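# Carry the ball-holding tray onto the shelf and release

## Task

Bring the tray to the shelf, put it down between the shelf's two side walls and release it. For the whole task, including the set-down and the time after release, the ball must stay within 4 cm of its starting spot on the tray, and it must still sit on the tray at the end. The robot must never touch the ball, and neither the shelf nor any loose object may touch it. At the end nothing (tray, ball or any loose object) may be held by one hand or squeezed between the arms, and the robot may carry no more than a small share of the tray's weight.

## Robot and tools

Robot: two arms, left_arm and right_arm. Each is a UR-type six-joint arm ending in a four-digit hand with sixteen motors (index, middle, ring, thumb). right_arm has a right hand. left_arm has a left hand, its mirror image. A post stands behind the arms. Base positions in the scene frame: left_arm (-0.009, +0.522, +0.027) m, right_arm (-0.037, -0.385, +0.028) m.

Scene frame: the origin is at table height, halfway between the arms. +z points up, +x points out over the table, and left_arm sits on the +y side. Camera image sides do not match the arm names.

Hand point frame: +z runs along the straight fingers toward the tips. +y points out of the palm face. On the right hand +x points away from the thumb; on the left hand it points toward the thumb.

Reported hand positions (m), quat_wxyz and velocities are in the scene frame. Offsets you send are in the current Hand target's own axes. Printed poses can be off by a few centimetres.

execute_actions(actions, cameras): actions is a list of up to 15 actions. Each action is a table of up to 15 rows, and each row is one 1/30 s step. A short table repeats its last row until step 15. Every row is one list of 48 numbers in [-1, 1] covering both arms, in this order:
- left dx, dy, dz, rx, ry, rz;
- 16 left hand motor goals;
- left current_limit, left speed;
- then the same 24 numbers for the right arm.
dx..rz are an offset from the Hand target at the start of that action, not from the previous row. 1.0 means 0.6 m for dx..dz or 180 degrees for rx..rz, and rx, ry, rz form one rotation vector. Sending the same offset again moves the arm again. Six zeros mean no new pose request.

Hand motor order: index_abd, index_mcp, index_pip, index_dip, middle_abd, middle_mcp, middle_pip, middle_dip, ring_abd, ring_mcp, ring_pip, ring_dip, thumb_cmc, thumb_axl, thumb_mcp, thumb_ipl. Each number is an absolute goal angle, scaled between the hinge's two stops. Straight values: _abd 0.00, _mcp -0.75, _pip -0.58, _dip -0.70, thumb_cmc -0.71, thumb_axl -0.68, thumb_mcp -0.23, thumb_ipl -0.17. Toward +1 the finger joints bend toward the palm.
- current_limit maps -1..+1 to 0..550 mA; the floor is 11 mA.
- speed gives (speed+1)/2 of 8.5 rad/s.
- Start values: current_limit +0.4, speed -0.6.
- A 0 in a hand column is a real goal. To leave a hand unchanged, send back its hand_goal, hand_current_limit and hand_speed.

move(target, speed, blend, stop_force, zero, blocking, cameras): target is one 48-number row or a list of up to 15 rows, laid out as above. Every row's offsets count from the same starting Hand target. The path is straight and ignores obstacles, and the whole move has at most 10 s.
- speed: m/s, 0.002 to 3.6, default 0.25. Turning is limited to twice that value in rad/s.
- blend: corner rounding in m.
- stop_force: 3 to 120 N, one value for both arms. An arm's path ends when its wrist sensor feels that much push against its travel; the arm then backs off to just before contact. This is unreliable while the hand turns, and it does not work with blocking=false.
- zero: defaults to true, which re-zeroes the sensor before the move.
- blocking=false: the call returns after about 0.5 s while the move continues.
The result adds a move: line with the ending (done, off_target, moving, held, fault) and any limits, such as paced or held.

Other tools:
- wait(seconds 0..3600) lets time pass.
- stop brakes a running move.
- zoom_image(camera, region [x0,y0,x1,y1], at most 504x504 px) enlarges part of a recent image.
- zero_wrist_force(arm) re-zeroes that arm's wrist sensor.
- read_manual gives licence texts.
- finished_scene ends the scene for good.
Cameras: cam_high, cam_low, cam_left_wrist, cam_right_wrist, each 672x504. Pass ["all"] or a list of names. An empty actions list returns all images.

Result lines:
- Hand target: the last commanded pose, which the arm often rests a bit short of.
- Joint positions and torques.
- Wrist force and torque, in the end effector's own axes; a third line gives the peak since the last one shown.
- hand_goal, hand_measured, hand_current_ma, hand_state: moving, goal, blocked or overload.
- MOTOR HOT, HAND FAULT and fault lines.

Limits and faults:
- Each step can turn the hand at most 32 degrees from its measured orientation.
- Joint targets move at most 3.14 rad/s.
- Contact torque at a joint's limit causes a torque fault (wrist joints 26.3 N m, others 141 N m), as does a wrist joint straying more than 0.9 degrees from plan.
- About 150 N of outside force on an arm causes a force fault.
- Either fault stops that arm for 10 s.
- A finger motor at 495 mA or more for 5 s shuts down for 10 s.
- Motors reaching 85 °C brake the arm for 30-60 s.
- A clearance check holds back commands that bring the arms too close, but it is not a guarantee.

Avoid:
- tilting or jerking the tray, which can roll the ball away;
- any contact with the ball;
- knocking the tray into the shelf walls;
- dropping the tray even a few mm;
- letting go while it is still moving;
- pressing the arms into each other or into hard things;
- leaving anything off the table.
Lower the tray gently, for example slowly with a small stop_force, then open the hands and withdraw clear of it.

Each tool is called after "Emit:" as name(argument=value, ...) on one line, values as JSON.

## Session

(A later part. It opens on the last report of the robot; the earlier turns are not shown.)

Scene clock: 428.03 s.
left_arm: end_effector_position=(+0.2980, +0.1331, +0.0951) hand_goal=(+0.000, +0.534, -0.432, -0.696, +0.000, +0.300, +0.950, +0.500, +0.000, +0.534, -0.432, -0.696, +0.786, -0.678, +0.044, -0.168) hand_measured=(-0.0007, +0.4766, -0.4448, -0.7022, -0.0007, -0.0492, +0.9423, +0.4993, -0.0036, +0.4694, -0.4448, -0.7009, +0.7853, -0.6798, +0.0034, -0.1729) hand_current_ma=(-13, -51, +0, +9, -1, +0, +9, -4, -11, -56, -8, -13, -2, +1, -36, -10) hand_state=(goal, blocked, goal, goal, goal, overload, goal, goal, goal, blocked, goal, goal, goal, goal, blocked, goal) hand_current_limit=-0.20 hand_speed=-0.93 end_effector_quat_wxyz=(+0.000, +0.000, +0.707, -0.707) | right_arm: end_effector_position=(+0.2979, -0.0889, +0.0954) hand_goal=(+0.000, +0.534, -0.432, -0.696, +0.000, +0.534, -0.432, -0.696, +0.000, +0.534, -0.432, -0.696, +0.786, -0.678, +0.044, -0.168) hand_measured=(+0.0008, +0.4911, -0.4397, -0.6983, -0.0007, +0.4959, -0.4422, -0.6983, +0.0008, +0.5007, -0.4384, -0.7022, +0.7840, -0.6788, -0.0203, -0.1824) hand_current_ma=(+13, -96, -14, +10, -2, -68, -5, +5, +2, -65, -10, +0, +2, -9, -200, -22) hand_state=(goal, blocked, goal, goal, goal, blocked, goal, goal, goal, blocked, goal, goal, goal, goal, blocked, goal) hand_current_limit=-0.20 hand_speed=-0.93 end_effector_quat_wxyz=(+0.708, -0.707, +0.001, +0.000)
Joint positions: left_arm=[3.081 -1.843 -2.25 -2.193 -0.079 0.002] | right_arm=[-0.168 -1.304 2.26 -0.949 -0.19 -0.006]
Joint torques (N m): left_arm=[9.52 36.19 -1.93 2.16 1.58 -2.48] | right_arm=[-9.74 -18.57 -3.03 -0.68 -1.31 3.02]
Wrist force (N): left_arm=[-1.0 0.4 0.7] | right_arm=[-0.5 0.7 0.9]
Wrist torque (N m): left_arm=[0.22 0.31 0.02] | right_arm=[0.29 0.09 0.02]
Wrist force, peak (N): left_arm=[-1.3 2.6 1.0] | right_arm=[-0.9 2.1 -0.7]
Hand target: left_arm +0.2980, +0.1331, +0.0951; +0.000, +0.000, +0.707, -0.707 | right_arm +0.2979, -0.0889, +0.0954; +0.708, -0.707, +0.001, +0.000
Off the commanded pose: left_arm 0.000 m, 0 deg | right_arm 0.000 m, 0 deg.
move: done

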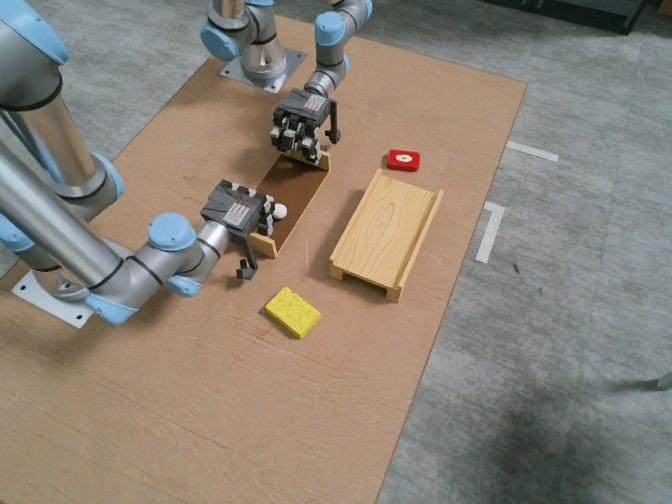

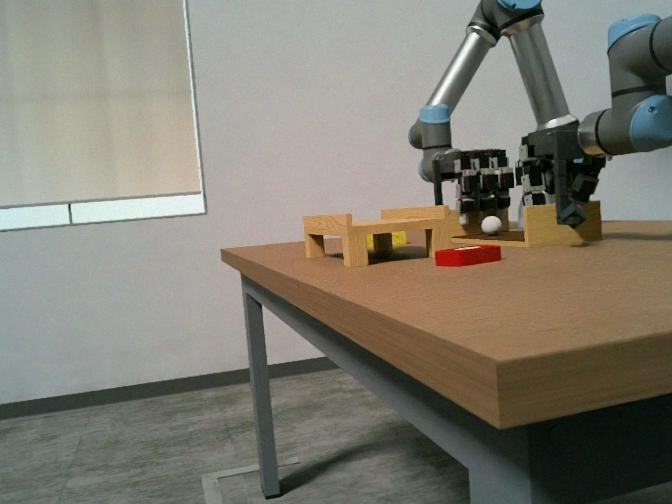

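Emit:
move(target=[0, 0, 0, 0, 0, 0, 0, 0.63, -0.40, -0.66, 0, 0.3, 0.95, 0.5, 0, 0.63, -0.40, -0.66, 0.786, -0.678, 0.14, -0.12, 0.4, -0.93, 0, 0, 0, 0, 0, 0, 0, 0.63, -0.40, -0.66, 0, 0.63, -0.40, -0.66, 0, 0.63, -0.40, -0.66, 0.786, -0.678, 0.12, -0.12, 0.4, -0.93], cameras=["cam_high"])

Emit:
zoom_image(camera="cam_high", region=[190, 70, 350, 270])

Scene clock: 436.90 s.
left_arm: end_effector_position=(+0.2980, +0.1331, +0.0951) hand_goal=(+0.000, +0.630, -0.400, -0.660, +0.000, +0.300, +0.950, +0.500, +0.000, +0.630, -0.400, -0.660, +0.786, -0.678, +0.140, -0.120) hand_measured=(-0.0021, +0.4766, -0.4461, -0.6983, +0.0008, -0.0492, +0.9423, +0.4993, -0.0036, +0.4694, -0.4474, -0.6996, +0.7853, -0.6798, +0.0044, -0.1691) hand_current_ma=(-4, -212, -18, -12, +3, -9, +2, -2, -4, -238, -22, -27, +0, -4, -254, -48) hand_state=(goal, moving, blocked, blocked, goal, overload, goal, goal, goal, moving, blocked, blocked, goal, goal, moving, blocked) hand_current_limit=0.40 hand_speed=-0.93 end_effector_quat_wxyz=(+0.000, +0.000, +0.707, -0.707) | right_arm: end_effector_position=(+0.2979, -0.0889, +0.0954) hand_goal=(+0.000, +0.630, -0.400, -0.660, +0.000, +0.630, -0.400, -0.660, +0.000, +0.630, -0.400, -0.660, +0.786, -0.678, +0.120, -0.120) hand_measured=(+0.0008, +0.4935, -0.4397, -0.6945, -0.0007, +0.4995, -0.4461, -0.6920, -0.0007, +0.5007, -0.4397, -0.6920, +0.7840, -0.6788, -0.0203, -0.1824) hand_current_ma=(+5, -390, -75, -44, -1, -371, -75, -38, +12, -384, -82, -47, +8, -6, -377, -208) hand_state=(goal, moving, blocked, blocked, goal, moving, blocked, blocked, goal, moving, blocked, blocked, goal, goal, blocked, blocked) hand_current_limit=0.40 hand_speed=-0.93 end_effector_quat_wxyz=(+0.708, -0.707, +0.001, +0.000)
Joint positions: left_arm=[3.081 -1.843 -2.25 -2.193 -0.079 0.002] | right_arm=[-0.168 -1.304 2.26 -0.949 -0.19 -0.006]
Joint torques (N m): left_arm=[9.04 33.9 0.44 2.04 1.43 -2.59] | right_arm=[-5.1 -20.11 -5.99 -0.28 -1.17 2.82]
Wrist force (N): left_arm=[-1.4 1.8 2.3] | right_arm=[-0.8 3.7 2.6]
Wrist torque (N m): left_arm=[0.34 0.39 0.02] | right_arm=[0.54 0.06 0.10]
Wrist force, peak (N): left_arm=[-1.4 1.6 2.5] | right_arm=[-0.6 3.8 3.0]
Hand target: left_arm +0.2980, +0.1331, +0.0951; +0.000, +0.000, +0.707, -0.707 | right_arm +0.2979, -0.0889, +0.0954; +0.708, -0.707, +0.001, +0.000
Off the commanded pose: left_arm 0.000 m, 0 deg | right_arm 0.000 m, 0 deg.
move: done

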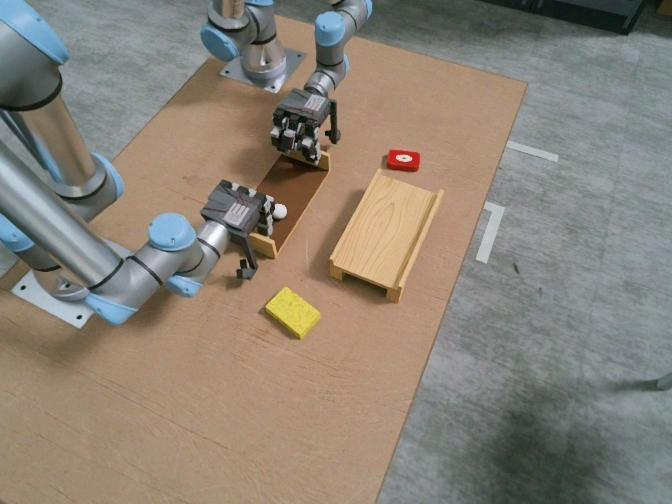

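Scaled by 2.520 from the camera's image (finer frame: 960x720).

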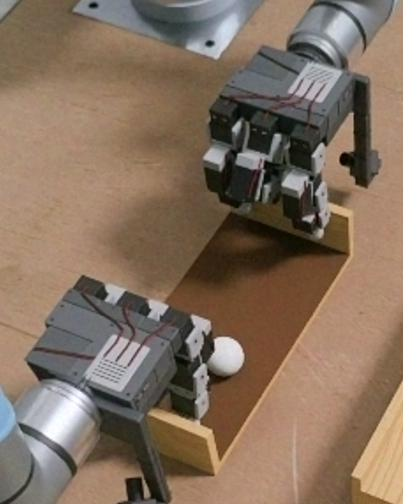

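Emit:
zero_wrist_force(arm="left_arm")

Emit:
zero_wrist_force(arm="right_arm")

Emit:
move(target=[0, -0.00667, 0, 0, 0, 0, 0, 0.63, -0.40, -0.66, 0, 0.3, 0.95, 0.5, 0, 0.63, -0.40, -0.66, 0.786, -0.678, 0.14, -0.12, 0.4, -0.93, 0, -0.00667, 0, 0, 0, 0, 0, 0.63, -0.40, -0.66, 0, 0.63, -0.40, -0.66, 0, 0.63, -0.40, -0.66, 0.786, -0.678, 0.12, -0.12, 0.4, -0.93], speed=0.004, cameras=["cam_high", "cam_low"])

Emit:
zoom_image(camera="cam_high", region=[190, 70, 350, 270])

Emit:
zoom_image(camera="cam_low", region=[430, 80, 650, 260])

Wrist force sensor zeroed.

Wrist force sensor zeroed.

Scene clock: 447.37 s.
left_arm: end_effector_position=(+0.2980, +0.1331, +0.0991) hand_goal=(+0.000, +0.630, -0.400, -0.660, +0.000, +0.300, +0.950, +0.500, +0.000, +0.630, -0.400, -0.660, +0.786, -0.678, +0.140, -0.120) hand_measured=(-0.0051, +0.4754, -0.4474, -0.6983, -0.0007, -0.0492, +0.9423, +0.4993, -0.0065, +0.4694, -0.4474, -0.7009, +0.7827, -0.6798, +0.0044, -0.1691) hand_current_ma=(-8, -218, -27, -1, -2, -4, +10, -7, -11, -230, -17, -28, -10, +5, -243, -49) hand_state=(goal, blocked, blocked, blocked, goal, overload, goal, goal, goal, blocked, blocked, blocked, goal, goal, blocked, blocked) hand_current_limit=0.40 hand_speed=-0.93 end_effector_quat_wxyz=(+0.000, +0.000, +0.707, -0.707) end_effector_velocity=(+0.000, +0.000, +0.001) end_effector_angular_velocity=(+0.000, +0.002, +0.000) | right_arm: end_effector_position=(+0.2979, -0.0889, +0.0994) hand_goal=(+0.000, +0.630, -0.400, -0.660, +0.000, +0.630, -0.400, -0.660, +0.000, +0.630, -0.400, -0.660, +0.786, -0.678, +0.120, -0.120) hand_measured=(+0.0008, +0.4947, -0.4410, -0.6945, +0.0008, +0.4995, -0.4448, -0.6907, -0.0007, +0.5007, -0.4397, -0.6920, +0.7840, -0.6798, -0.0203, -0.1824) hand_current_ma=(+8, -391, -79, -47, -7, -378, -86, -45, +7, -391, -86, -40, -12, -8, -375, -197) hand_state=(goal, blocked, blocked, blocked, goal, blocked, blocked, blocked, goal, blocked, blocked, blocked, goal, goal, blocked, blocked) hand_current_limit=0.40 hand_speed=-0.93 end_effector_quat_wxyz=(+0.708, -0.707, +0.001, +0.000)
Joint positions: left_arm=[3.081 -1.833 -2.247 -2.204 -0.079 0.001] | right_arm=[-0.168 -1.314 2.257 -0.937 -0.19 -0.005]
Joint velocities: left_arm=[0 0.002 0.001 -0.005 0 0] | right_arm=[within noise]
Joint torques (N m): left_arm=[10.58 36.87 27.64 -1.84 1.37 1.13] | right_arm=[-0.25 -27.27 -19.56 1.78 -1.18 2.27]
Wrist force (N, zeroed by zero_wrist_force): left_arm=[0.2 2.6 0.2] | right_arm=[0.1 0.3 -0.3]
Wrist torque (N m, zeroed by zero_wrist_force): left_arm=[0.19 0.00 -0.08] | right_arm=[0.01 -0.01 0.00]
Wrist force, peak (N, zeroed by zero_wrist_force): left_arm=[0.1 2.7 0.2] | right_arm=[0.3 0.1 -0.8]
Hand target: left_arm +0.2980, +0.1331, +0.0991; +0.000, +0.000, +0.707, -0.707 | right_arm +0.2979, -0.0889, +0.0994; +0.708, -0.707, +0.001, +0.000
Off the commanded pose: left_arm 0.000 m, 0 deg | right_arm 0.000 m, 0 deg.
move: done

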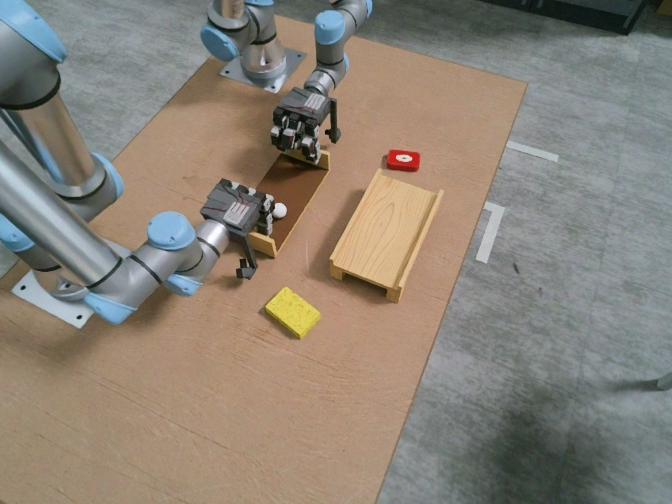

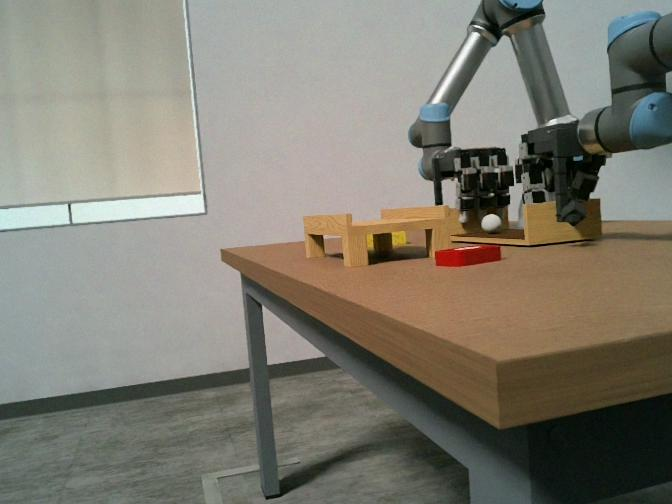

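Scaled by 2.520 from the camera's image (finer frame: 960x720).

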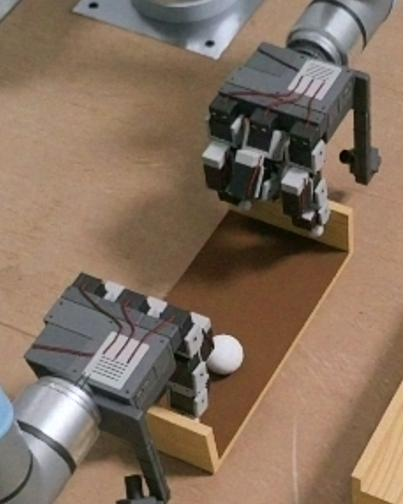

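Scaled by 2.291 from the camera's image (finer frame: 960x720).

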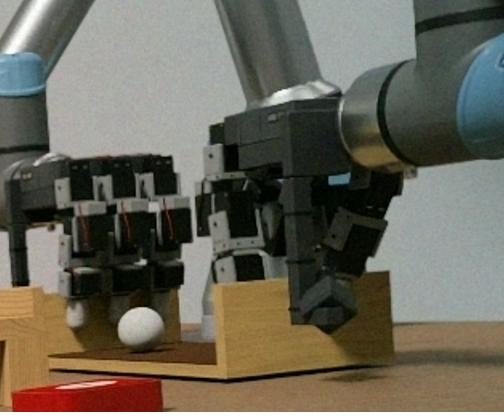

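Emit:
move(target=[0, -0.05, 0, 0, 0, 0, 0, 0.63, -0.40, -0.66, 0, 0.3, 0.95, 0.5, 0, 0.63, -0.40, -0.66, 0.786, -0.678, 0.14, -0.12, 0.4, -0.93, 0, -0.05, 0, 0, 0, 0, 0, 0.63, -0.40, -0.66, 0, 0.63, -0.40, -0.66, 0, 0.63, -0.40, -0.66, 0.786, -0.678, 0.12, -0.12, 0.4, -0.93], speed=0.015, cameras=["cam_high", "cam_low"])

Emit:
zoom_image(camera="cam_high", region=[190, 70, 350, 270])

Emit:
zoom_image(camera="cam_low", region=[430, 80, 650, 260])

Scene clock: 460.60 s.
left_arm: end_effector_position=(+0.2980, +0.1331, +0.1291) hand_goal=(+0.000, +0.630, -0.400, -0.660, +0.000, +0.300, +0.950, +0.500, +0.000, +0.630, -0.400, -0.660, +0.786, -0.678, +0.140, -0.120) hand_measured=(-0.0051, +0.4754, -0.4474, -0.6983, -0.0007, -0.0492, +0.9423, +0.4993, -0.0065, +0.4694, -0.4474, -0.6996, +0.7827, -0.6798, +0.0054, -0.1681) hand_current_ma=(-10, -227, -20, -16, +4, -16, +14, -9, -17, -234, -14, -26, -1, -3, -253, -44) hand_state=(goal, blocked, blocked, blocked, goal, overload, goal, goal, goal, blocked, blocked, blocked, goal, goal, blocked, blocked) hand_current_limit=0.40 hand_speed=-0.93 end_effector_quat_wxyz=(+0.000, +0.000, +0.707, -0.707) | right_arm: end_effector_position=(+0.2979, -0.0889, +0.1294) hand_goal=(+0.000, +0.630, -0.400, -0.660, +0.000, +0.630, -0.400, -0.660, +0.000, +0.630, -0.400, -0.660, +0.786, -0.678, +0.120, -0.120) hand_measured=(+0.0008, +0.4935, -0.4410, -0.6945, +0.0008, +0.4995, -0.4461, -0.6920, +0.0008, +0.5007, -0.4397, -0.6907, +0.7840, -0.6798, -0.0203, -0.1824) hand_current_ma=(+13, -388, -69, -47, -2, -384, -80, -39, +15, -386, -74, -47, +6, +1, -376, -201) hand_state=(goal, blocked, blocked, blocked, goal, blocked, blocked, blocked, goal, blocked, blocked, blocked, goal, goal, blocked, blocked) hand_current_limit=0.40 hand_speed=-0.93 end_effector_quat_wxyz=(+0.708, -0.707, +0.001, +0.000)
Joint positions: left_arm=[3.081 -1.763 -2.223 -2.297 -0.079 0] | right_arm=[-0.168 -1.384 2.232 -0.841 -0.19 -0.005]
Joint torques (N m): left_arm=[4.12 34.89 29.63 -1.95 0.09 2.58] | right_arm=[-11.05 -26.79 -21.87 1.76 -1.67 -2.66]
Wrist force (N, zeroed by zero_wrist_force): left_arm=[0.5 2.4 0.5] | right_arm=[-0.1 0.3 -0.2]
Wrist torque (N m, zeroed by zero_wrist_force): left_arm=[0.19 -0.03 -0.16] | right_arm=[0.00 0.01 0.03]
Wrist force, peak (N, zeroed by zero_wrist_force): left_arm=[0.4 2.9 0.1] | right_arm=[-0.4 0.3 -0.6]
Hand target: left_arm +0.2980, +0.1331, +0.1291; +0.000, +0.000, +0.707, -0.707 | right_arm +0.2979, -0.0889, +0.1294; +0.708, -0.707, +0.001, +0.000
Off the commanded pose: left_arm 0.000 m, 0 deg | right_arm 0.000 m, 0 deg.
move: done

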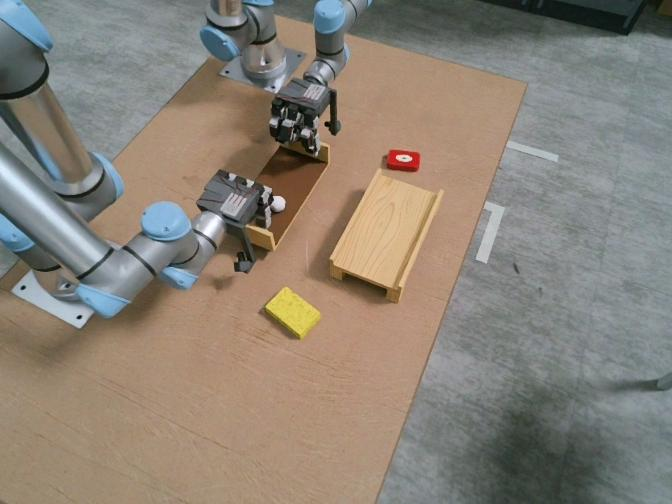

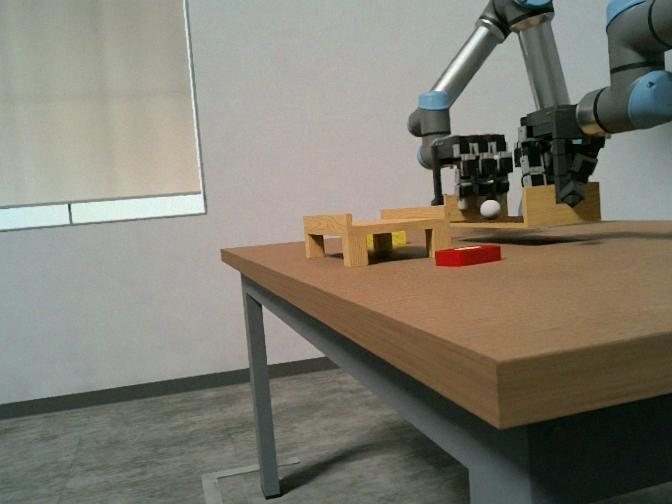

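Scaled by 2.520 from the camera's image (finer frame: 960x720).

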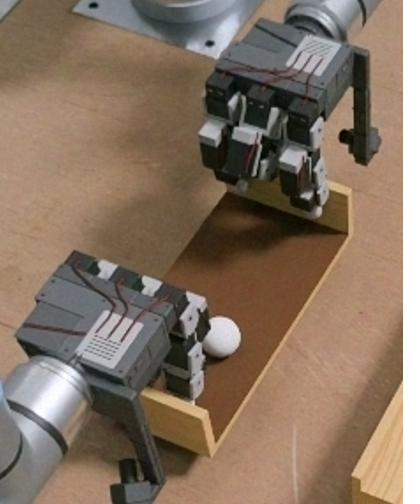

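Scaled by 2.291 from the camera's image (finer frame: 960x720).

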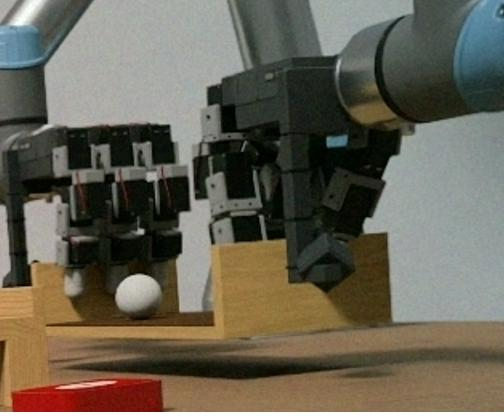

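Emit:
move(target=[0, -0.1167, 0, 0, 0, 0, 0, 0.63, -0.40, -0.66, 0, 0.3, 0.95, 0.5, 0, 0.63, -0.40, -0.66, 0.786, -0.678, 0.14, -0.12, 0.4, -0.93, 0, -0.1167, 0, 0, 0, 0, 0, 0.63, -0.40, -0.66, 0, 0.63, -0.40, -0.66, 0, 0.63, -0.40, -0.66, 0.786, -0.678, 0.12, -0.12, 0.4, -0.93], speed=0.02, cameras=["cam_high", "cam_low"])

Emit:
zoom_image(camera="cam_high", region=[190, 70, 350, 270])

Emit:
zoom_image(camera="cam_low", region=[290, 100, 650, 280])

Scene clock: 474.63 s.
left_arm: end_effector_position=(+0.2980, +0.1331, +0.1992) hand_goal=(+0.000, +0.630, -0.400, -0.660, +0.000, +0.300, +0.950, +0.500, +0.000, +0.630, -0.400, -0.660, +0.786, -0.678, +0.140, -0.120) hand_measured=(-0.0051, +0.4754, -0.4474, -0.6983, -0.0007, -0.0492, +0.9423, +0.4993, -0.0065, +0.4694, -0.4474, -0.6996, +0.7815, -0.6798, +0.0054, -0.1681) hand_current_ma=(-13, -228, -24, -9, -6, -4, +1, -9, -16, -240, -18, -17, +0, -4, -253, -52) hand_state=(goal, blocked, blocked, blocked, goal, overload, goal, goal, goal, blocked, blocked, blocked, goal, goal, blocked, blocked) hand_current_limit=0.40 hand_speed=-0.93 end_effector_quat_wxyz=(+0.000, +0.000, +0.707, -0.707) | right_arm: end_effector_position=(+0.2979, -0.0890, +0.1994) hand_goal=(+0.000, +0.630, -0.400, -0.660, +0.000, +0.630, -0.400, -0.660, +0.000, +0.630, -0.400, -0.660, +0.786, -0.678, +0.120, -0.120) hand_measured=(+0.0008, +0.4935, -0.4410, -0.6945, +0.0008, +0.4995, -0.4461, -0.6907, +0.0008, +0.5007, -0.4397, -0.6920, +0.7840, -0.6798, -0.0194, -0.1824) hand_current_ma=(+11, -388, -77, -53, +6, -380, -88, -40, +15, -385, -76, -35, +5, -5, -371, -204) hand_state=(goal, blocked, blocked, blocked, goal, blocked, blocked, blocked, goal, blocked, blocked, blocked, goal, goal, blocked, blocked) hand_current_limit=0.40 hand_speed=-0.93 end_effector_quat_wxyz=(+0.708, -0.707, +0.001, +0.000)
Joint positions: left_arm=[3.081 -1.627 -2.141 -2.514 -0.079 -0.001] | right_arm=[-0.168 -1.521 2.15 -0.623 -0.19 -0.005]
Joint torques (N m): left_arm=[-9.03 11.38 32.71 -2 -1.7 2.86] | right_arm=[-11.39 -24.16 -24.65 1.76 -1.82 -2.72]
Wrist force (N, zeroed by zero_wrist_force): left_arm=[0.1 2.1 0.6] | right_arm=[0.0 -0.3 0.0]
Wrist torque (N m, zeroed by zero_wrist_force): left_arm=[0.15 -0.03 -0.20] | right_arm=[-0.05 0.00 0.06]
Wrist force, peak (N, zeroed by zero_wrist_force): left_arm=[0.2 2.8 0.4] | right_arm=[-0.3 0.4 -0.6]
Hand target: left_arm +0.2980, +0.1330, +0.1992; +0.000, +0.000, +0.707, -0.707 | right_arm +0.2979, -0.0890, +0.1994; +0.708, -0.707, +0.001, +0.000
Off the commanded pose: left_arm 0.000 m, 0 deg | right_arm 0.000 m, 0 deg.
move: done

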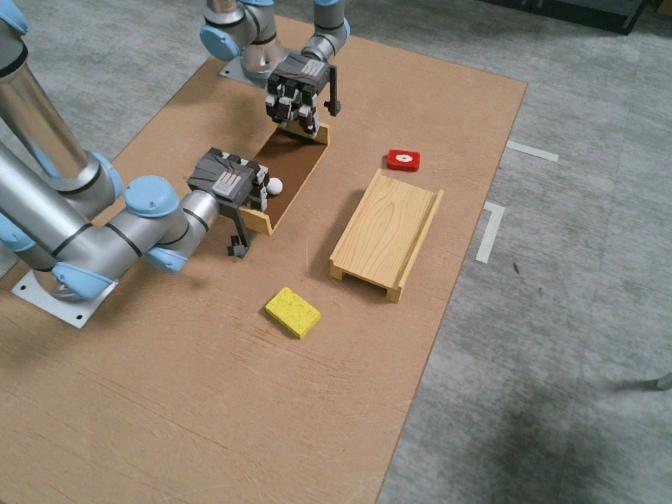

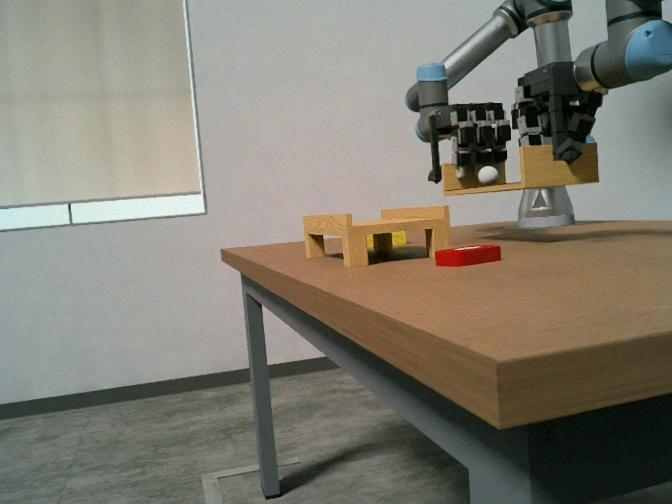

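Scaled by 2.520 from the camera's image (finer frame: 960x720).

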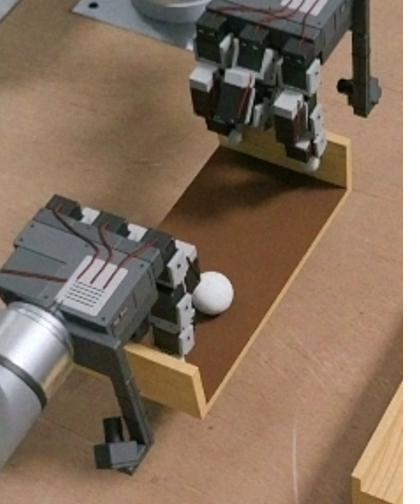

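Scaled by 1.400 from the camera's image (finer frame: 960x720).

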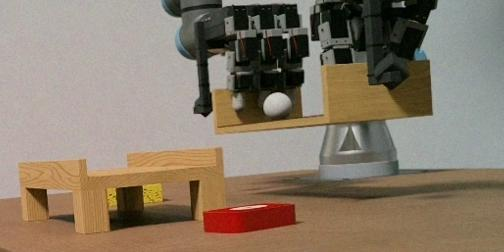

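Emit:
zoom_image(camera="cam_low", region=[290, 190, 520, 280])

Emit:
zoom_image(camera="cam_high", region=[320, 150, 460, 310])

Scaled by 2.191 from the camera's image (finer frame: 960x720).

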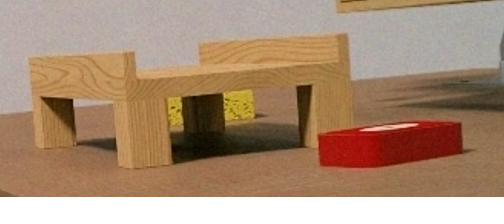

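Scaled by 3.150 from the camera's image (finer frame: 960x720).

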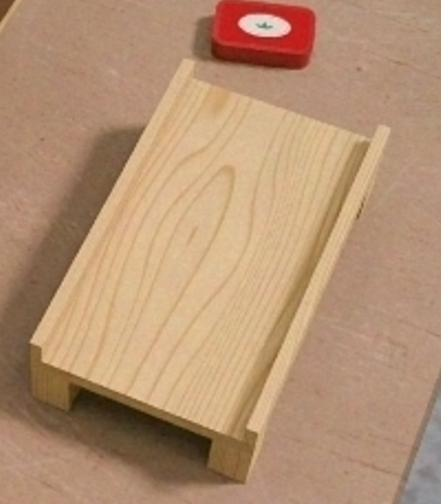

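Emit:
move(target=[-0.05, 0, 0, 0, 0, 0, 0, 0.63, -0.40, -0.66, 0, 0.3, 0.95, 0.5, 0, 0.63, -0.40, -0.66, 0.786, -0.678, 0.14, -0.12, 0.4, -0.93, 0.05, 0, 0, 0, 0, 0, 0, 0.63, -0.40, -0.66, 0, 0.63, -0.40, -0.66, 0, 0.63, -0.40, -0.66, 0.786, -0.678, 0.12, -0.12, 0.4, -0.93], speed=0.01, cameras=["cam_high", "cam_low"])

Emit:
zoom_image(camera="cam_high", region=[190, 70, 350, 270])

Scene clock: 553.37 s.
left_arm: end_effector_position=(+0.3280, +0.1330, +0.1991) hand_goal=(+0.000, +0.630, -0.400, -0.660, +0.000, +0.300, +0.950, +0.500, +0.000, +0.630, -0.400, -0.660, +0.786, -0.678, +0.140, -0.120) hand_measured=(-0.0051, +0.4754, -0.4487, -0.6996, +0.0008, -0.0492, +0.9423, +0.4993, -0.0065, +0.4694, -0.4487, -0.6996, +0.7815, -0.6798, +0.0064, -0.1691) hand_current_ma=(-14, -231, -19, -3, +5, -3, +7, -15, -9, -235, -16, -26, -7, +4, -251, -60) hand_state=(goal, blocked, blocked, blocked, goal, overload, goal, goal, goal, blocked, blocked, blocked, goal, goal, blocked, blocked) hand_current_limit=0.40 hand_speed=-0.93 end_effector_quat_wxyz=(+0.000, +0.000, +0.707, -0.707) end_effector_velocity=(+0.000, +0.000, +0.000) end_effector_angular_velocity=(+0.000, +0.001, +0.000) | right_arm: end_effector_position=(+0.3279, -0.0890, +0.1994) hand_goal=(+0.000, +0.630, -0.400, -0.660, +0.000, +0.630, -0.400, -0.660, +0.000, +0.630, -0.400, -0.660, +0.786, -0.678, +0.120, -0.120) hand_measured=(+0.0008, +0.4935, -0.4397, -0.6945, -0.0007, +0.4995, -0.4461, -0.6920, +0.0008, +0.5007, -0.4397, -0.6920, +0.7840, -0.6798, -0.0203, -0.1824) hand_current_ma=(+9, -397, -76, -59, +1, -377, -83, -41, +12, -396, -86, -46, +0, -10, -381, -196) hand_state=(goal, blocked, blocked, blocked, goal, blocked, blocked, blocked, goal, blocked, blocked, blocked, goal, goal, blocked, blocked) hand_current_limit=0.40 hand_speed=-0.93 end_effector_quat_wxyz=(+0.708, -0.707, +0.001, +0.000)
Joint positions: left_arm=[3.087 -1.692 -2.069 -2.523 -0.072 0.001] | right_arm=[-0.153 -1.45 2.072 -0.615 -0.175 -0.006]
Joint velocities: left_arm=[0 -0.001 0.002 -0.005 0 0.003] | right_arm=[within noise]
Joint torques (N m): left_arm=[11.01 14.03 33.72 -1.97 1.95 2.75] | right_arm=[8.82 -13.69 -25.2 1.76 1.45 -2.7]
Wrist force (N, zeroed by zero_wrist_force): left_arm=[-0.1 1.9 0.8] | right_arm=[-0.4 0.1 0.0]
Wrist torque (N m, zeroed by zero_wrist_force): left_arm=[0.09 0.03 -0.16] | right_arm=[-0.01 0.04 0.03]
Wrist force, peak (N, zeroed by zero_wrist_force): left_arm=[0.1 2.3 0.4] | right_arm=[-0.2 0.0 -0.7]
Hand target: left_arm +0.3280, +0.1330, +0.1991; +0.000, +0.000, +0.707, -0.707 | right_arm +0.3279, -0.0890, +0.1994; +0.708, -0.707, +0.001, +0.000
Off the commanded pose: left_arm 0.000 m, 0 deg | right_arm 0.000 m, 0 deg.
move: done

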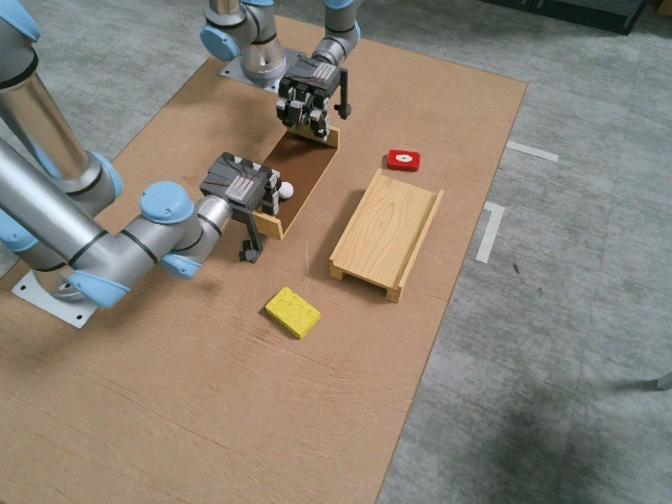

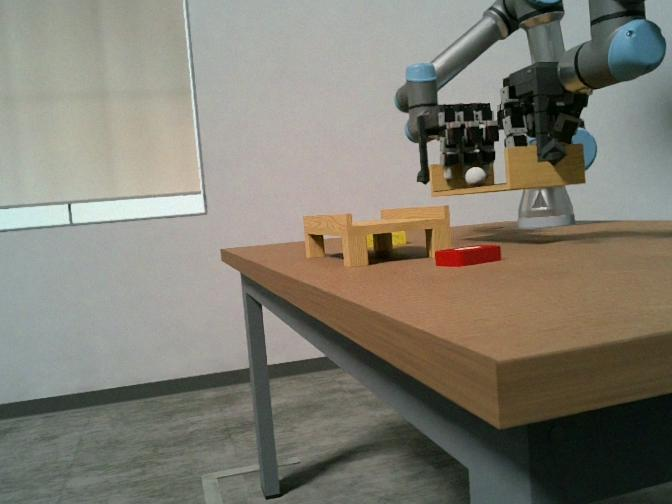

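Scaled by 2.520 from the camera's image (finer frame: 960x720).

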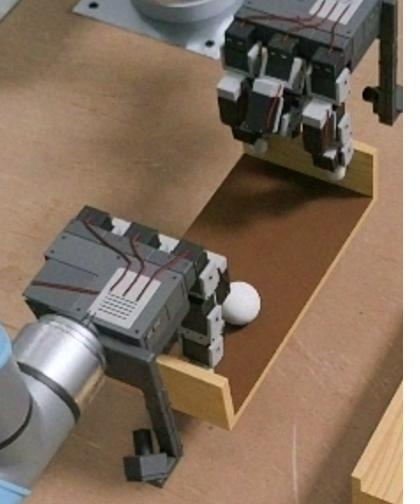

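Emit:
move(target=[-0.1667, 0, 0, 0, 0, 0, 0, 0.63, -0.40, -0.66, 0, 0.3, 0.95, 0.5, 0, 0.63, -0.40, -0.66, 0.786, -0.678, 0.14, -0.12, 0.4, -0.93, 0.1667, 0, 0, 0, 0, 0, 0, 0.63, -0.40, -0.66, 0, 0.63, -0.40, -0.66, 0, 0.63, -0.40, -0.66, 0.786, -0.678, 0.12, -0.12, 0.4, -0.93], speed=0.02, cameras=["cam_high", "cam_low"])

Emit:
zoom_image(camera="cam_high", region=[230, 70, 430, 270])

Scene clock: 565.37 s.
left_arm: end_effector_position=(+0.4280, +0.1331, +0.1991) hand_goal=(+0.000, +0.630, -0.400, -0.660, +0.000, +0.300, +0.950, +0.500, +0.000, +0.630, -0.400, -0.660, +0.786, -0.678, +0.140, -0.120) hand_measured=(-0.0051, +0.4754, -0.4487, -0.6996, -0.0007, -0.0504, +0.9423, +0.4980, -0.0065, +0.4682, -0.4474, -0.6996, +0.7815, -0.6798, +0.0064, -0.1691) hand_current_ma=(-5, -219, -18, -11, -6, -12, +6, -8, -7, -237, -30, -21, -5, -5, -236, -53) hand_state=(goal, blocked, blocked, blocked, goal, overload, goal, goal, goal, blocked, blocked, blocked, goal, goal, blocked, blocked) hand_current_limit=0.40 hand_speed=-0.93 end_effector_quat_wxyz=(+0.000, +0.000, +0.707, -0.707) | right_arm: end_effector_position=(+0.4279, -0.0892, +0.1994) hand_goal=(+0.000, +0.630, -0.400, -0.660, +0.000, +0.630, -0.400, -0.660, +0.000, +0.630, -0.400, -0.660, +0.786, -0.678, +0.120, -0.120) hand_measured=(+0.0008, +0.4935, -0.4410, -0.6945, +0.0008, +0.4995, -0.4461, -0.6907, -0.0007, +0.5007, -0.4410, -0.6920, +0.7840, -0.6798, -0.0203, -0.1824) hand_current_ma=(+5, -395, -76, -48, +3, -384, -83, -41, +5, -398, -77, -52, -2, -19, -380, -205) hand_state=(goal, blocked, blocked, blocked, goal, blocked, blocked, blocked, goal, blocked, blocked, blocked, goal, goal, blocked, blocked) hand_current_limit=0.40 hand_speed=-0.93 end_effector_quat_wxyz=(+0.708, -0.707, +0.001, +0.000)
Joint positions: left_arm=[3.102 -1.897 -1.805 -2.579 -0.057 -0.002] | right_arm=[-0.116 -1.233 1.79 -0.549 -0.138 -0.008]
Joint torques (N m): left_arm=[9.05 25.43 33.61 -1.98 1.75 2.93] | right_arm=[8.42 -23.23 -25.7 1.6 1.49 -2.7]
Wrist force (N, zeroed by zero_wrist_force): left_arm=[0.0 2.4 0.6] | right_arm=[-0.1 -0.1 -0.2]
Wrist torque (N m, zeroed by zero_wrist_force): left_arm=[0.19 0.03 -0.24] | right_arm=[-0.01 0.01 0.05]
Wrist force, peak (N, zeroed by zero_wrist_force): left_arm=[0.3 2.4 0.8] | right_arm=[-0.3 -0.6 0.4]
Hand target: left_arm +0.4280, +0.1331, +0.1991; +0.000, +0.000, +0.707, -0.707 | right_arm +0.4279, -0.0892, +0.1994; +0.708, -0.707, +0.001, +0.000
Off the commanded pose: left_arm 0.000 m, 0 deg | right_arm 0.000 m, 0 deg.
move: done

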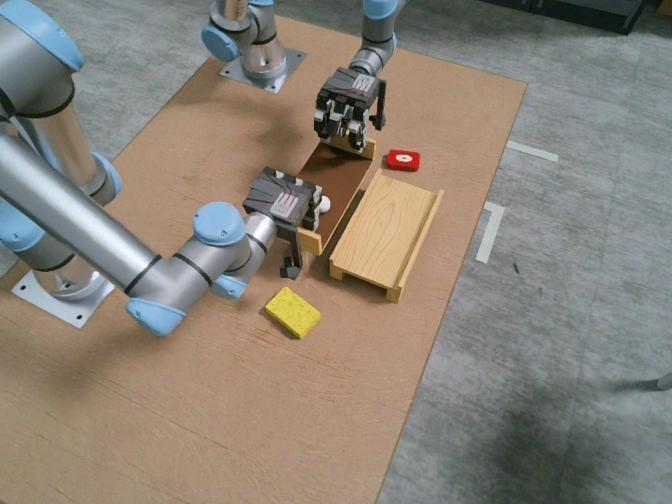

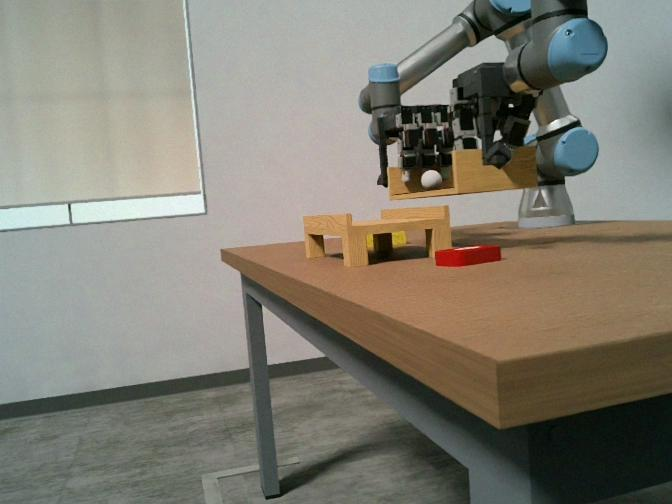

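Scaled by 2.520 from the camera's image (finer frame: 960x720).

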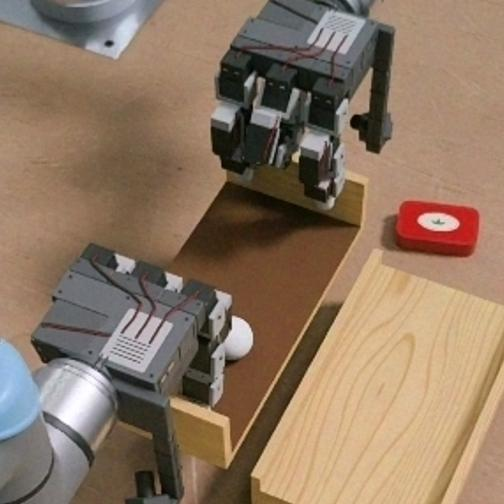

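Emit:
move(target=[-0.25, 0, 0, 0, 0, 0, 0, 0.63, -0.40, -0.66, 0, 0.3, 0.95, 0.5, 0, 0.63, -0.40, -0.66, 0.786, -0.678, 0.14, -0.12, 0.4, -0.93, 0.25, 0, 0, 0, 0, 0, 0, 0.63, -0.40, -0.66, 0, 0.63, -0.40, -0.66, 0, 0.63, -0.40, -0.66, 0.786, -0.678, 0.12, -0.12, 0.4, -0.93], speed=0.025, cameras=["cam_high", "cam_low"])

Emit:
zoom_image(camera="cam_high", region=[290, 80, 490, 320])

Emit:
zoom_image(camera="cam_low", region=[290, 100, 550, 280])

Scene clock: 582.33 s.
left_arm: end_effector_position=(+0.5780, +0.1331, +0.1991) hand_goal=(+0.000, +0.630, -0.400, -0.660, +0.000, +0.300, +0.950, +0.500, +0.000, +0.630, -0.400, -0.660, +0.786, -0.678, +0.140, -0.120) hand_measured=(-0.0051, +0.4754, -0.4487, -0.6983, -0.0007, -0.0492, +0.9435, +0.4993, -0.0065, +0.4694, -0.4487, -0.6996, +0.7827, -0.6798, +0.0064, -0.1691) hand_current_ma=(-16, -225, -20, +1, +1, -13, -4, -12, -5, -239, -22, -23, -10, -5, -253, -49) hand_state=(goal, blocked, blocked, blocked, goal, overload, goal, goal, goal, blocked, blocked, blocked, goal, goal, blocked, blocked) hand_current_limit=0.40 hand_speed=-0.93 end_effector_quat_wxyz=(+0.000, +0.000, +0.707, -0.707) | right_arm: end_effector_position=(+0.5779, -0.0893, +0.1993) hand_goal=(+0.000, +0.630, -0.400, -0.660, +0.000, +0.630, -0.400, -0.660, +0.000, +0.630, -0.400, -0.660, +0.786, -0.678, +0.120, -0.120) hand_measured=(+0.0008, +0.4935, -0.4410, -0.6945, -0.0007, +0.5007, -0.4461, -0.6907, +0.0008, +0.5007, -0.4410, -0.6920, +0.7840, -0.6798, -0.0203, -0.1824) hand_current_ma=(+7, -393, -72, -52, -2, -382, -81, -51, +6, -404, -76, -39, +0, +6, -382, -200) hand_state=(goal, blocked, blocked, blocked, goal, blocked, blocked, blocked, goal, blocked, blocked, blocked, goal, goal, blocked, blocked) hand_current_limit=0.40 hand_speed=-0.93 end_effector_quat_wxyz=(+0.707, -0.707, +0.001, +0.000)
Joint positions: left_arm=[3.116 -2.203 -1.328 -2.729 -0.043 -0.024] | right_arm=[-0.083 -0.908 1.277 -0.36 -0.105 -0.009]
Joint torques (N m): left_arm=[6.6 39.5 36.11 -1.89 1.45 2.71] | right_arm=[8.15 -36.64 -27.8 1.52 0.37 -2.64]
Wrist force (N, zeroed by zero_wrist_force): left_arm=[-0.1 1.9 0.6] | right_arm=[-0.2 0.0 0.0]
Wrist torque (N m, zeroed by zero_wrist_force): left_arm=[0.14 0.10 -0.19] | right_arm=[-0.01 0.01 0.03]
Wrist force, peak (N, zeroed by zero_wrist_force): left_arm=[0.0 2.4 0.6] | right_arm=[-0.1 -0.7 0.2]
Hand target: left_arm +0.5780, +0.1331, +0.1991; +0.000, +0.000, +0.707, -0.707 | right_arm +0.5779, -0.0893, +0.1993; +0.708, -0.707, +0.001, +0.000
Off the commanded pose: left_arm 0.000 m, 0 deg | right_arm 0.000 m, 0 deg.
move: done

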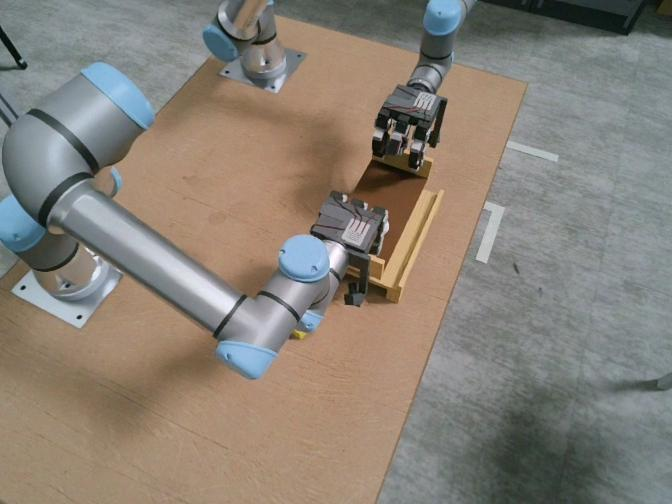

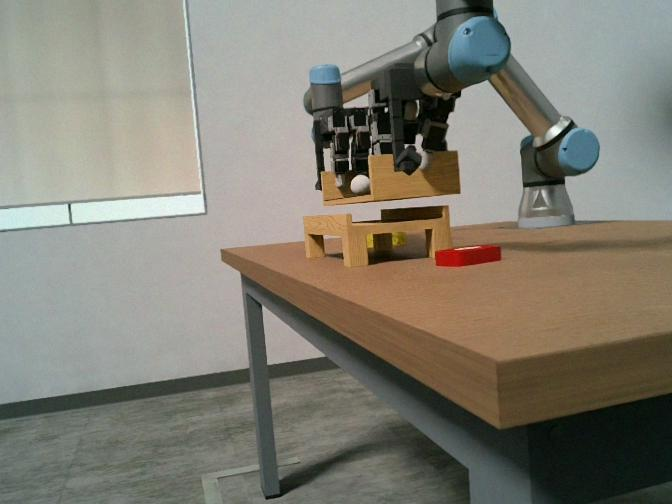

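Scaled by 2.100 from the camera's image (finer frame: 960x720).

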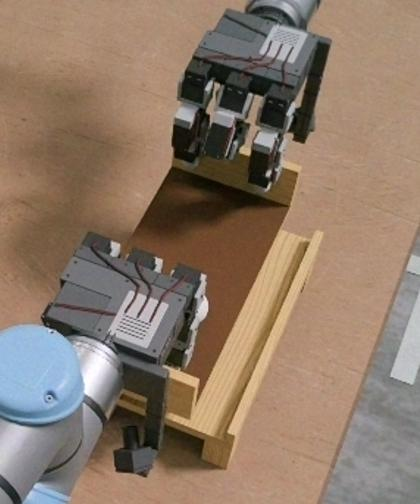

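Scaled by 1.938 from the camera's image (finer frame: 960x720).

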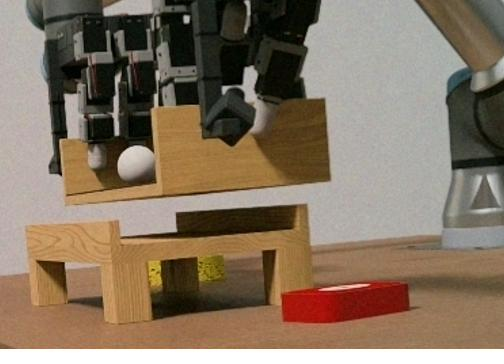

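Emit:
zoom_image(camera="cam_high", region=[340, 240, 420, 310])

Emit:
zoom_image(camera="cam_high", region=[360, 140, 450, 220])

Emit:
zoom_image(camera="cam_low", region=[290, 140, 480, 280])

Scaled by 6.300 from the camera's image (finer frame: 960x720).

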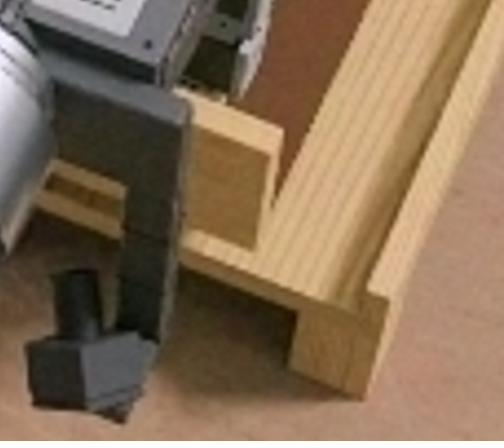

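Scaled by 5.600 from the camera's image (finer frame: 960x720).

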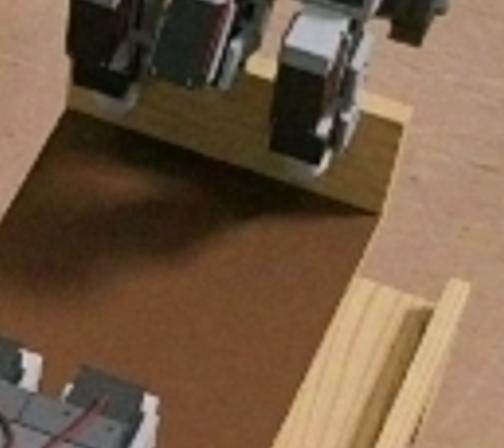

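Scaled by 2.653 from the camera's image (finer frame: 960x720).

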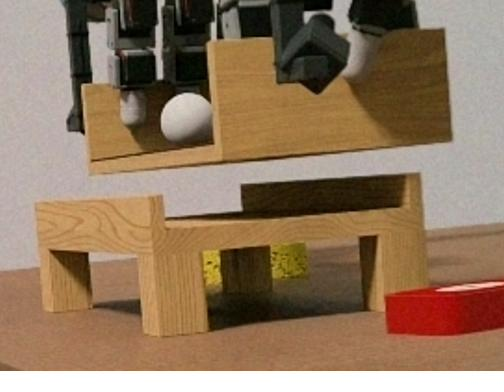

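Emit:
move(target=[-0.06, 0, 0, 0, 0, 0, 0, 0.63, -0.40, -0.66, 0, 0.3, 0.95, 0.5, 0, 0.63, -0.40, -0.66, 0.786, -0.678, 0.14, -0.12, 0.4, -0.93, 0.06, 0, 0, 0, 0, 0, 0, 0.63, -0.40, -0.66, 0, 0.63, -0.40, -0.66, 0, 0.63, -0.40, -0.66, 0.786, -0.678, 0.12, -0.12, 0.4, -0.93], speed=0.012, cameras=["cam_high", "cam_low"])

Emit:
zoom_image(camera="cam_high", region=[350, 130, 460, 240])

Emit:
zoom_image(camera="cam_high", region=[340, 210, 430, 310])

Emit:
zoom_image(camera="cam_low", region=[290, 140, 480, 280])

Scene clock: 643.07 s.
left_arm: end_effector_position=(+0.6140, +0.1331, +0.1991) hand_goal=(+0.000, +0.630, -0.400, -0.660, +0.000, +0.300, +0.950, +0.500, +0.000, +0.630, -0.400, -0.660, +0.786, -0.678, +0.140, -0.120) hand_measured=(-0.0051, +0.4754, -0.4487, -0.6983, -0.0007, -0.0492, +0.9423, +0.4993, -0.0065, +0.4694, -0.4499, -0.6996, +0.7827, -0.6798, +0.0064, -0.1691) hand_current_ma=(+2, -215, -22, -8, +5, -13, +8, -1, -18, -245, -24, -25, -4, +1, -235, -59) hand_state=(goal, blocked, blocked, blocked, goal, overload, goal, goal, goal, blocked, blocked, blocked, goal, goal, blocked, blocked) hand_current_limit=0.40 hand_speed=-0.93 end_effector_quat_wxyz=(+0.000, +0.000, +0.707, -0.707) | right_arm: end_effector_position=(+0.6139, -0.0894, +0.1993) hand_goal=(+0.000, +0.630, -0.400, -0.660, +0.000, +0.630, -0.400, -0.660, +0.000, +0.630, -0.400, -0.660, +0.786, -0.678, +0.120, -0.120) hand_measured=(-0.0007, +0.4935, -0.4397, -0.6945, +0.0008, +0.5007, -0.4474, -0.6920, +0.0008, +0.5007, -0.4397, -0.6920, +0.7840, -0.6798, -0.0203, -0.1824) hand_current_ma=(-3, -392, -68, -49, -1, -387, -87, -36, +10, -391, -85, -42, +14, -5, -377, -203) hand_state=(goal, blocked, blocked, blocked, goal, blocked, blocked, blocked, goal, blocked, blocked, blocked, goal, goal, blocked, blocked) hand_current_limit=0.40 hand_speed=-0.93 end_effector_quat_wxyz=(+0.707, -0.707, +0.001, +0.000)
Joint positions: left_arm=[3.119 -2.287 -1.183 -2.796 -0.041 -0.017] | right_arm=[-0.077 -0.821 1.124 -0.294 -0.099 -0.01]
Joint torques (N m): left_arm=[10.2 43.38 36.08 -2.17 1.81 2.82] | right_arm=[8.26 -40.26 -28.12 1.61 1.16 -2.72]
Wrist force (N, zeroed by zero_wrist_force): left_arm=[0.5 1.9 0.7] | right_arm=[-0.3 0.0 0.1]
Wrist torque (N m, zeroed by zero_wrist_force): left_arm=[0.16 0.00 -0.14] | right_arm=[0.00 0.02 0.02]
Wrist force, peak (N, zeroed by zero_wrist_force): left_arm=[-0.1 2.4 0.5] | right_arm=[-0.2 -0.6 0.1]
Hand target: left_arm +0.6140, +0.1331, +0.1991; +0.000, +0.000, +0.707, -0.707 | right_arm +0.6139, -0.0894, +0.1993; +0.708, -0.707, +0.001, +0.000
Off the commanded pose: left_arm 0.000 m, 0 deg | right_arm 0.000 m, 0 deg.
move: done

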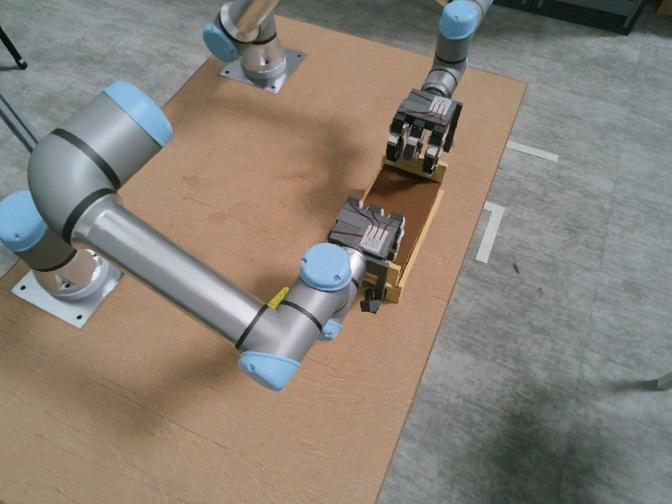

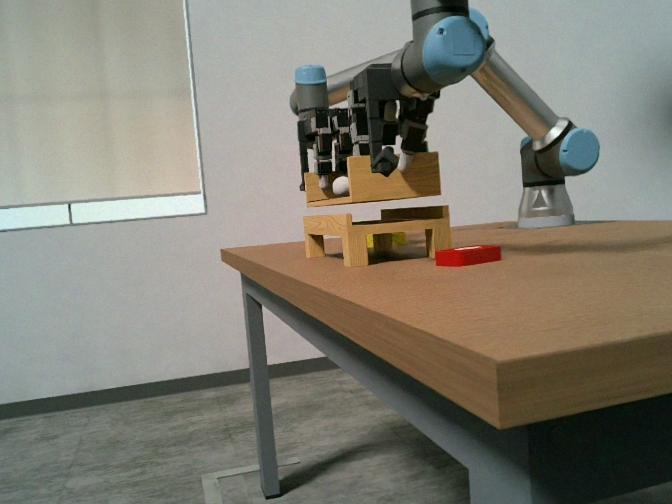

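Scaled by 4.582 from the camera's image (finer frame: 960x720).

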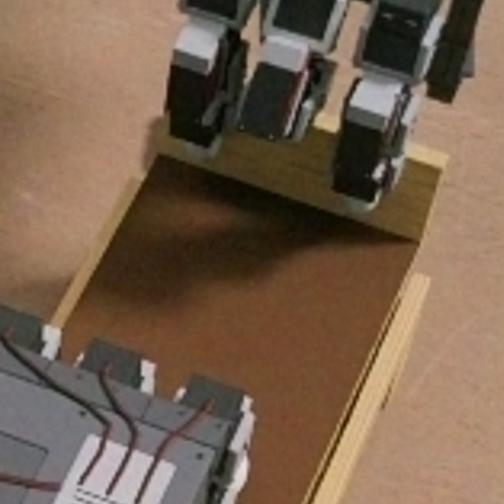

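Scaled by 5.040 from the camera's image (finer frame: 960x720).

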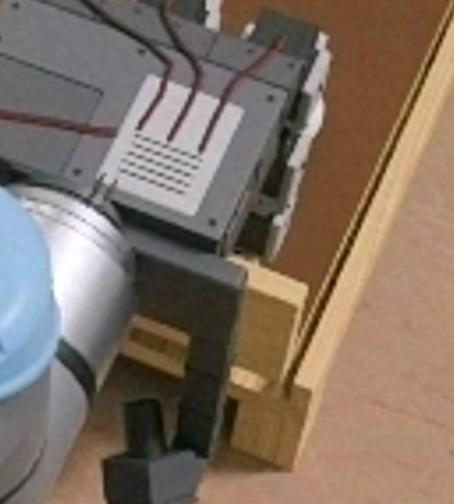

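Scaled by 2.653 from the camera's image (finer frame: 960x720).

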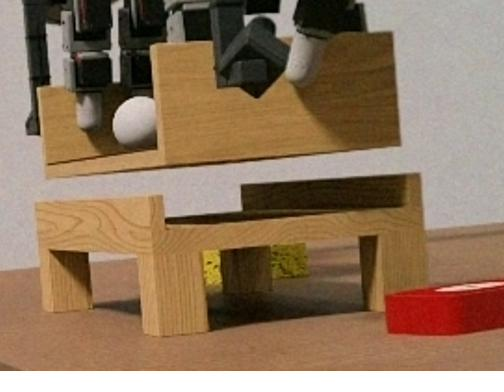

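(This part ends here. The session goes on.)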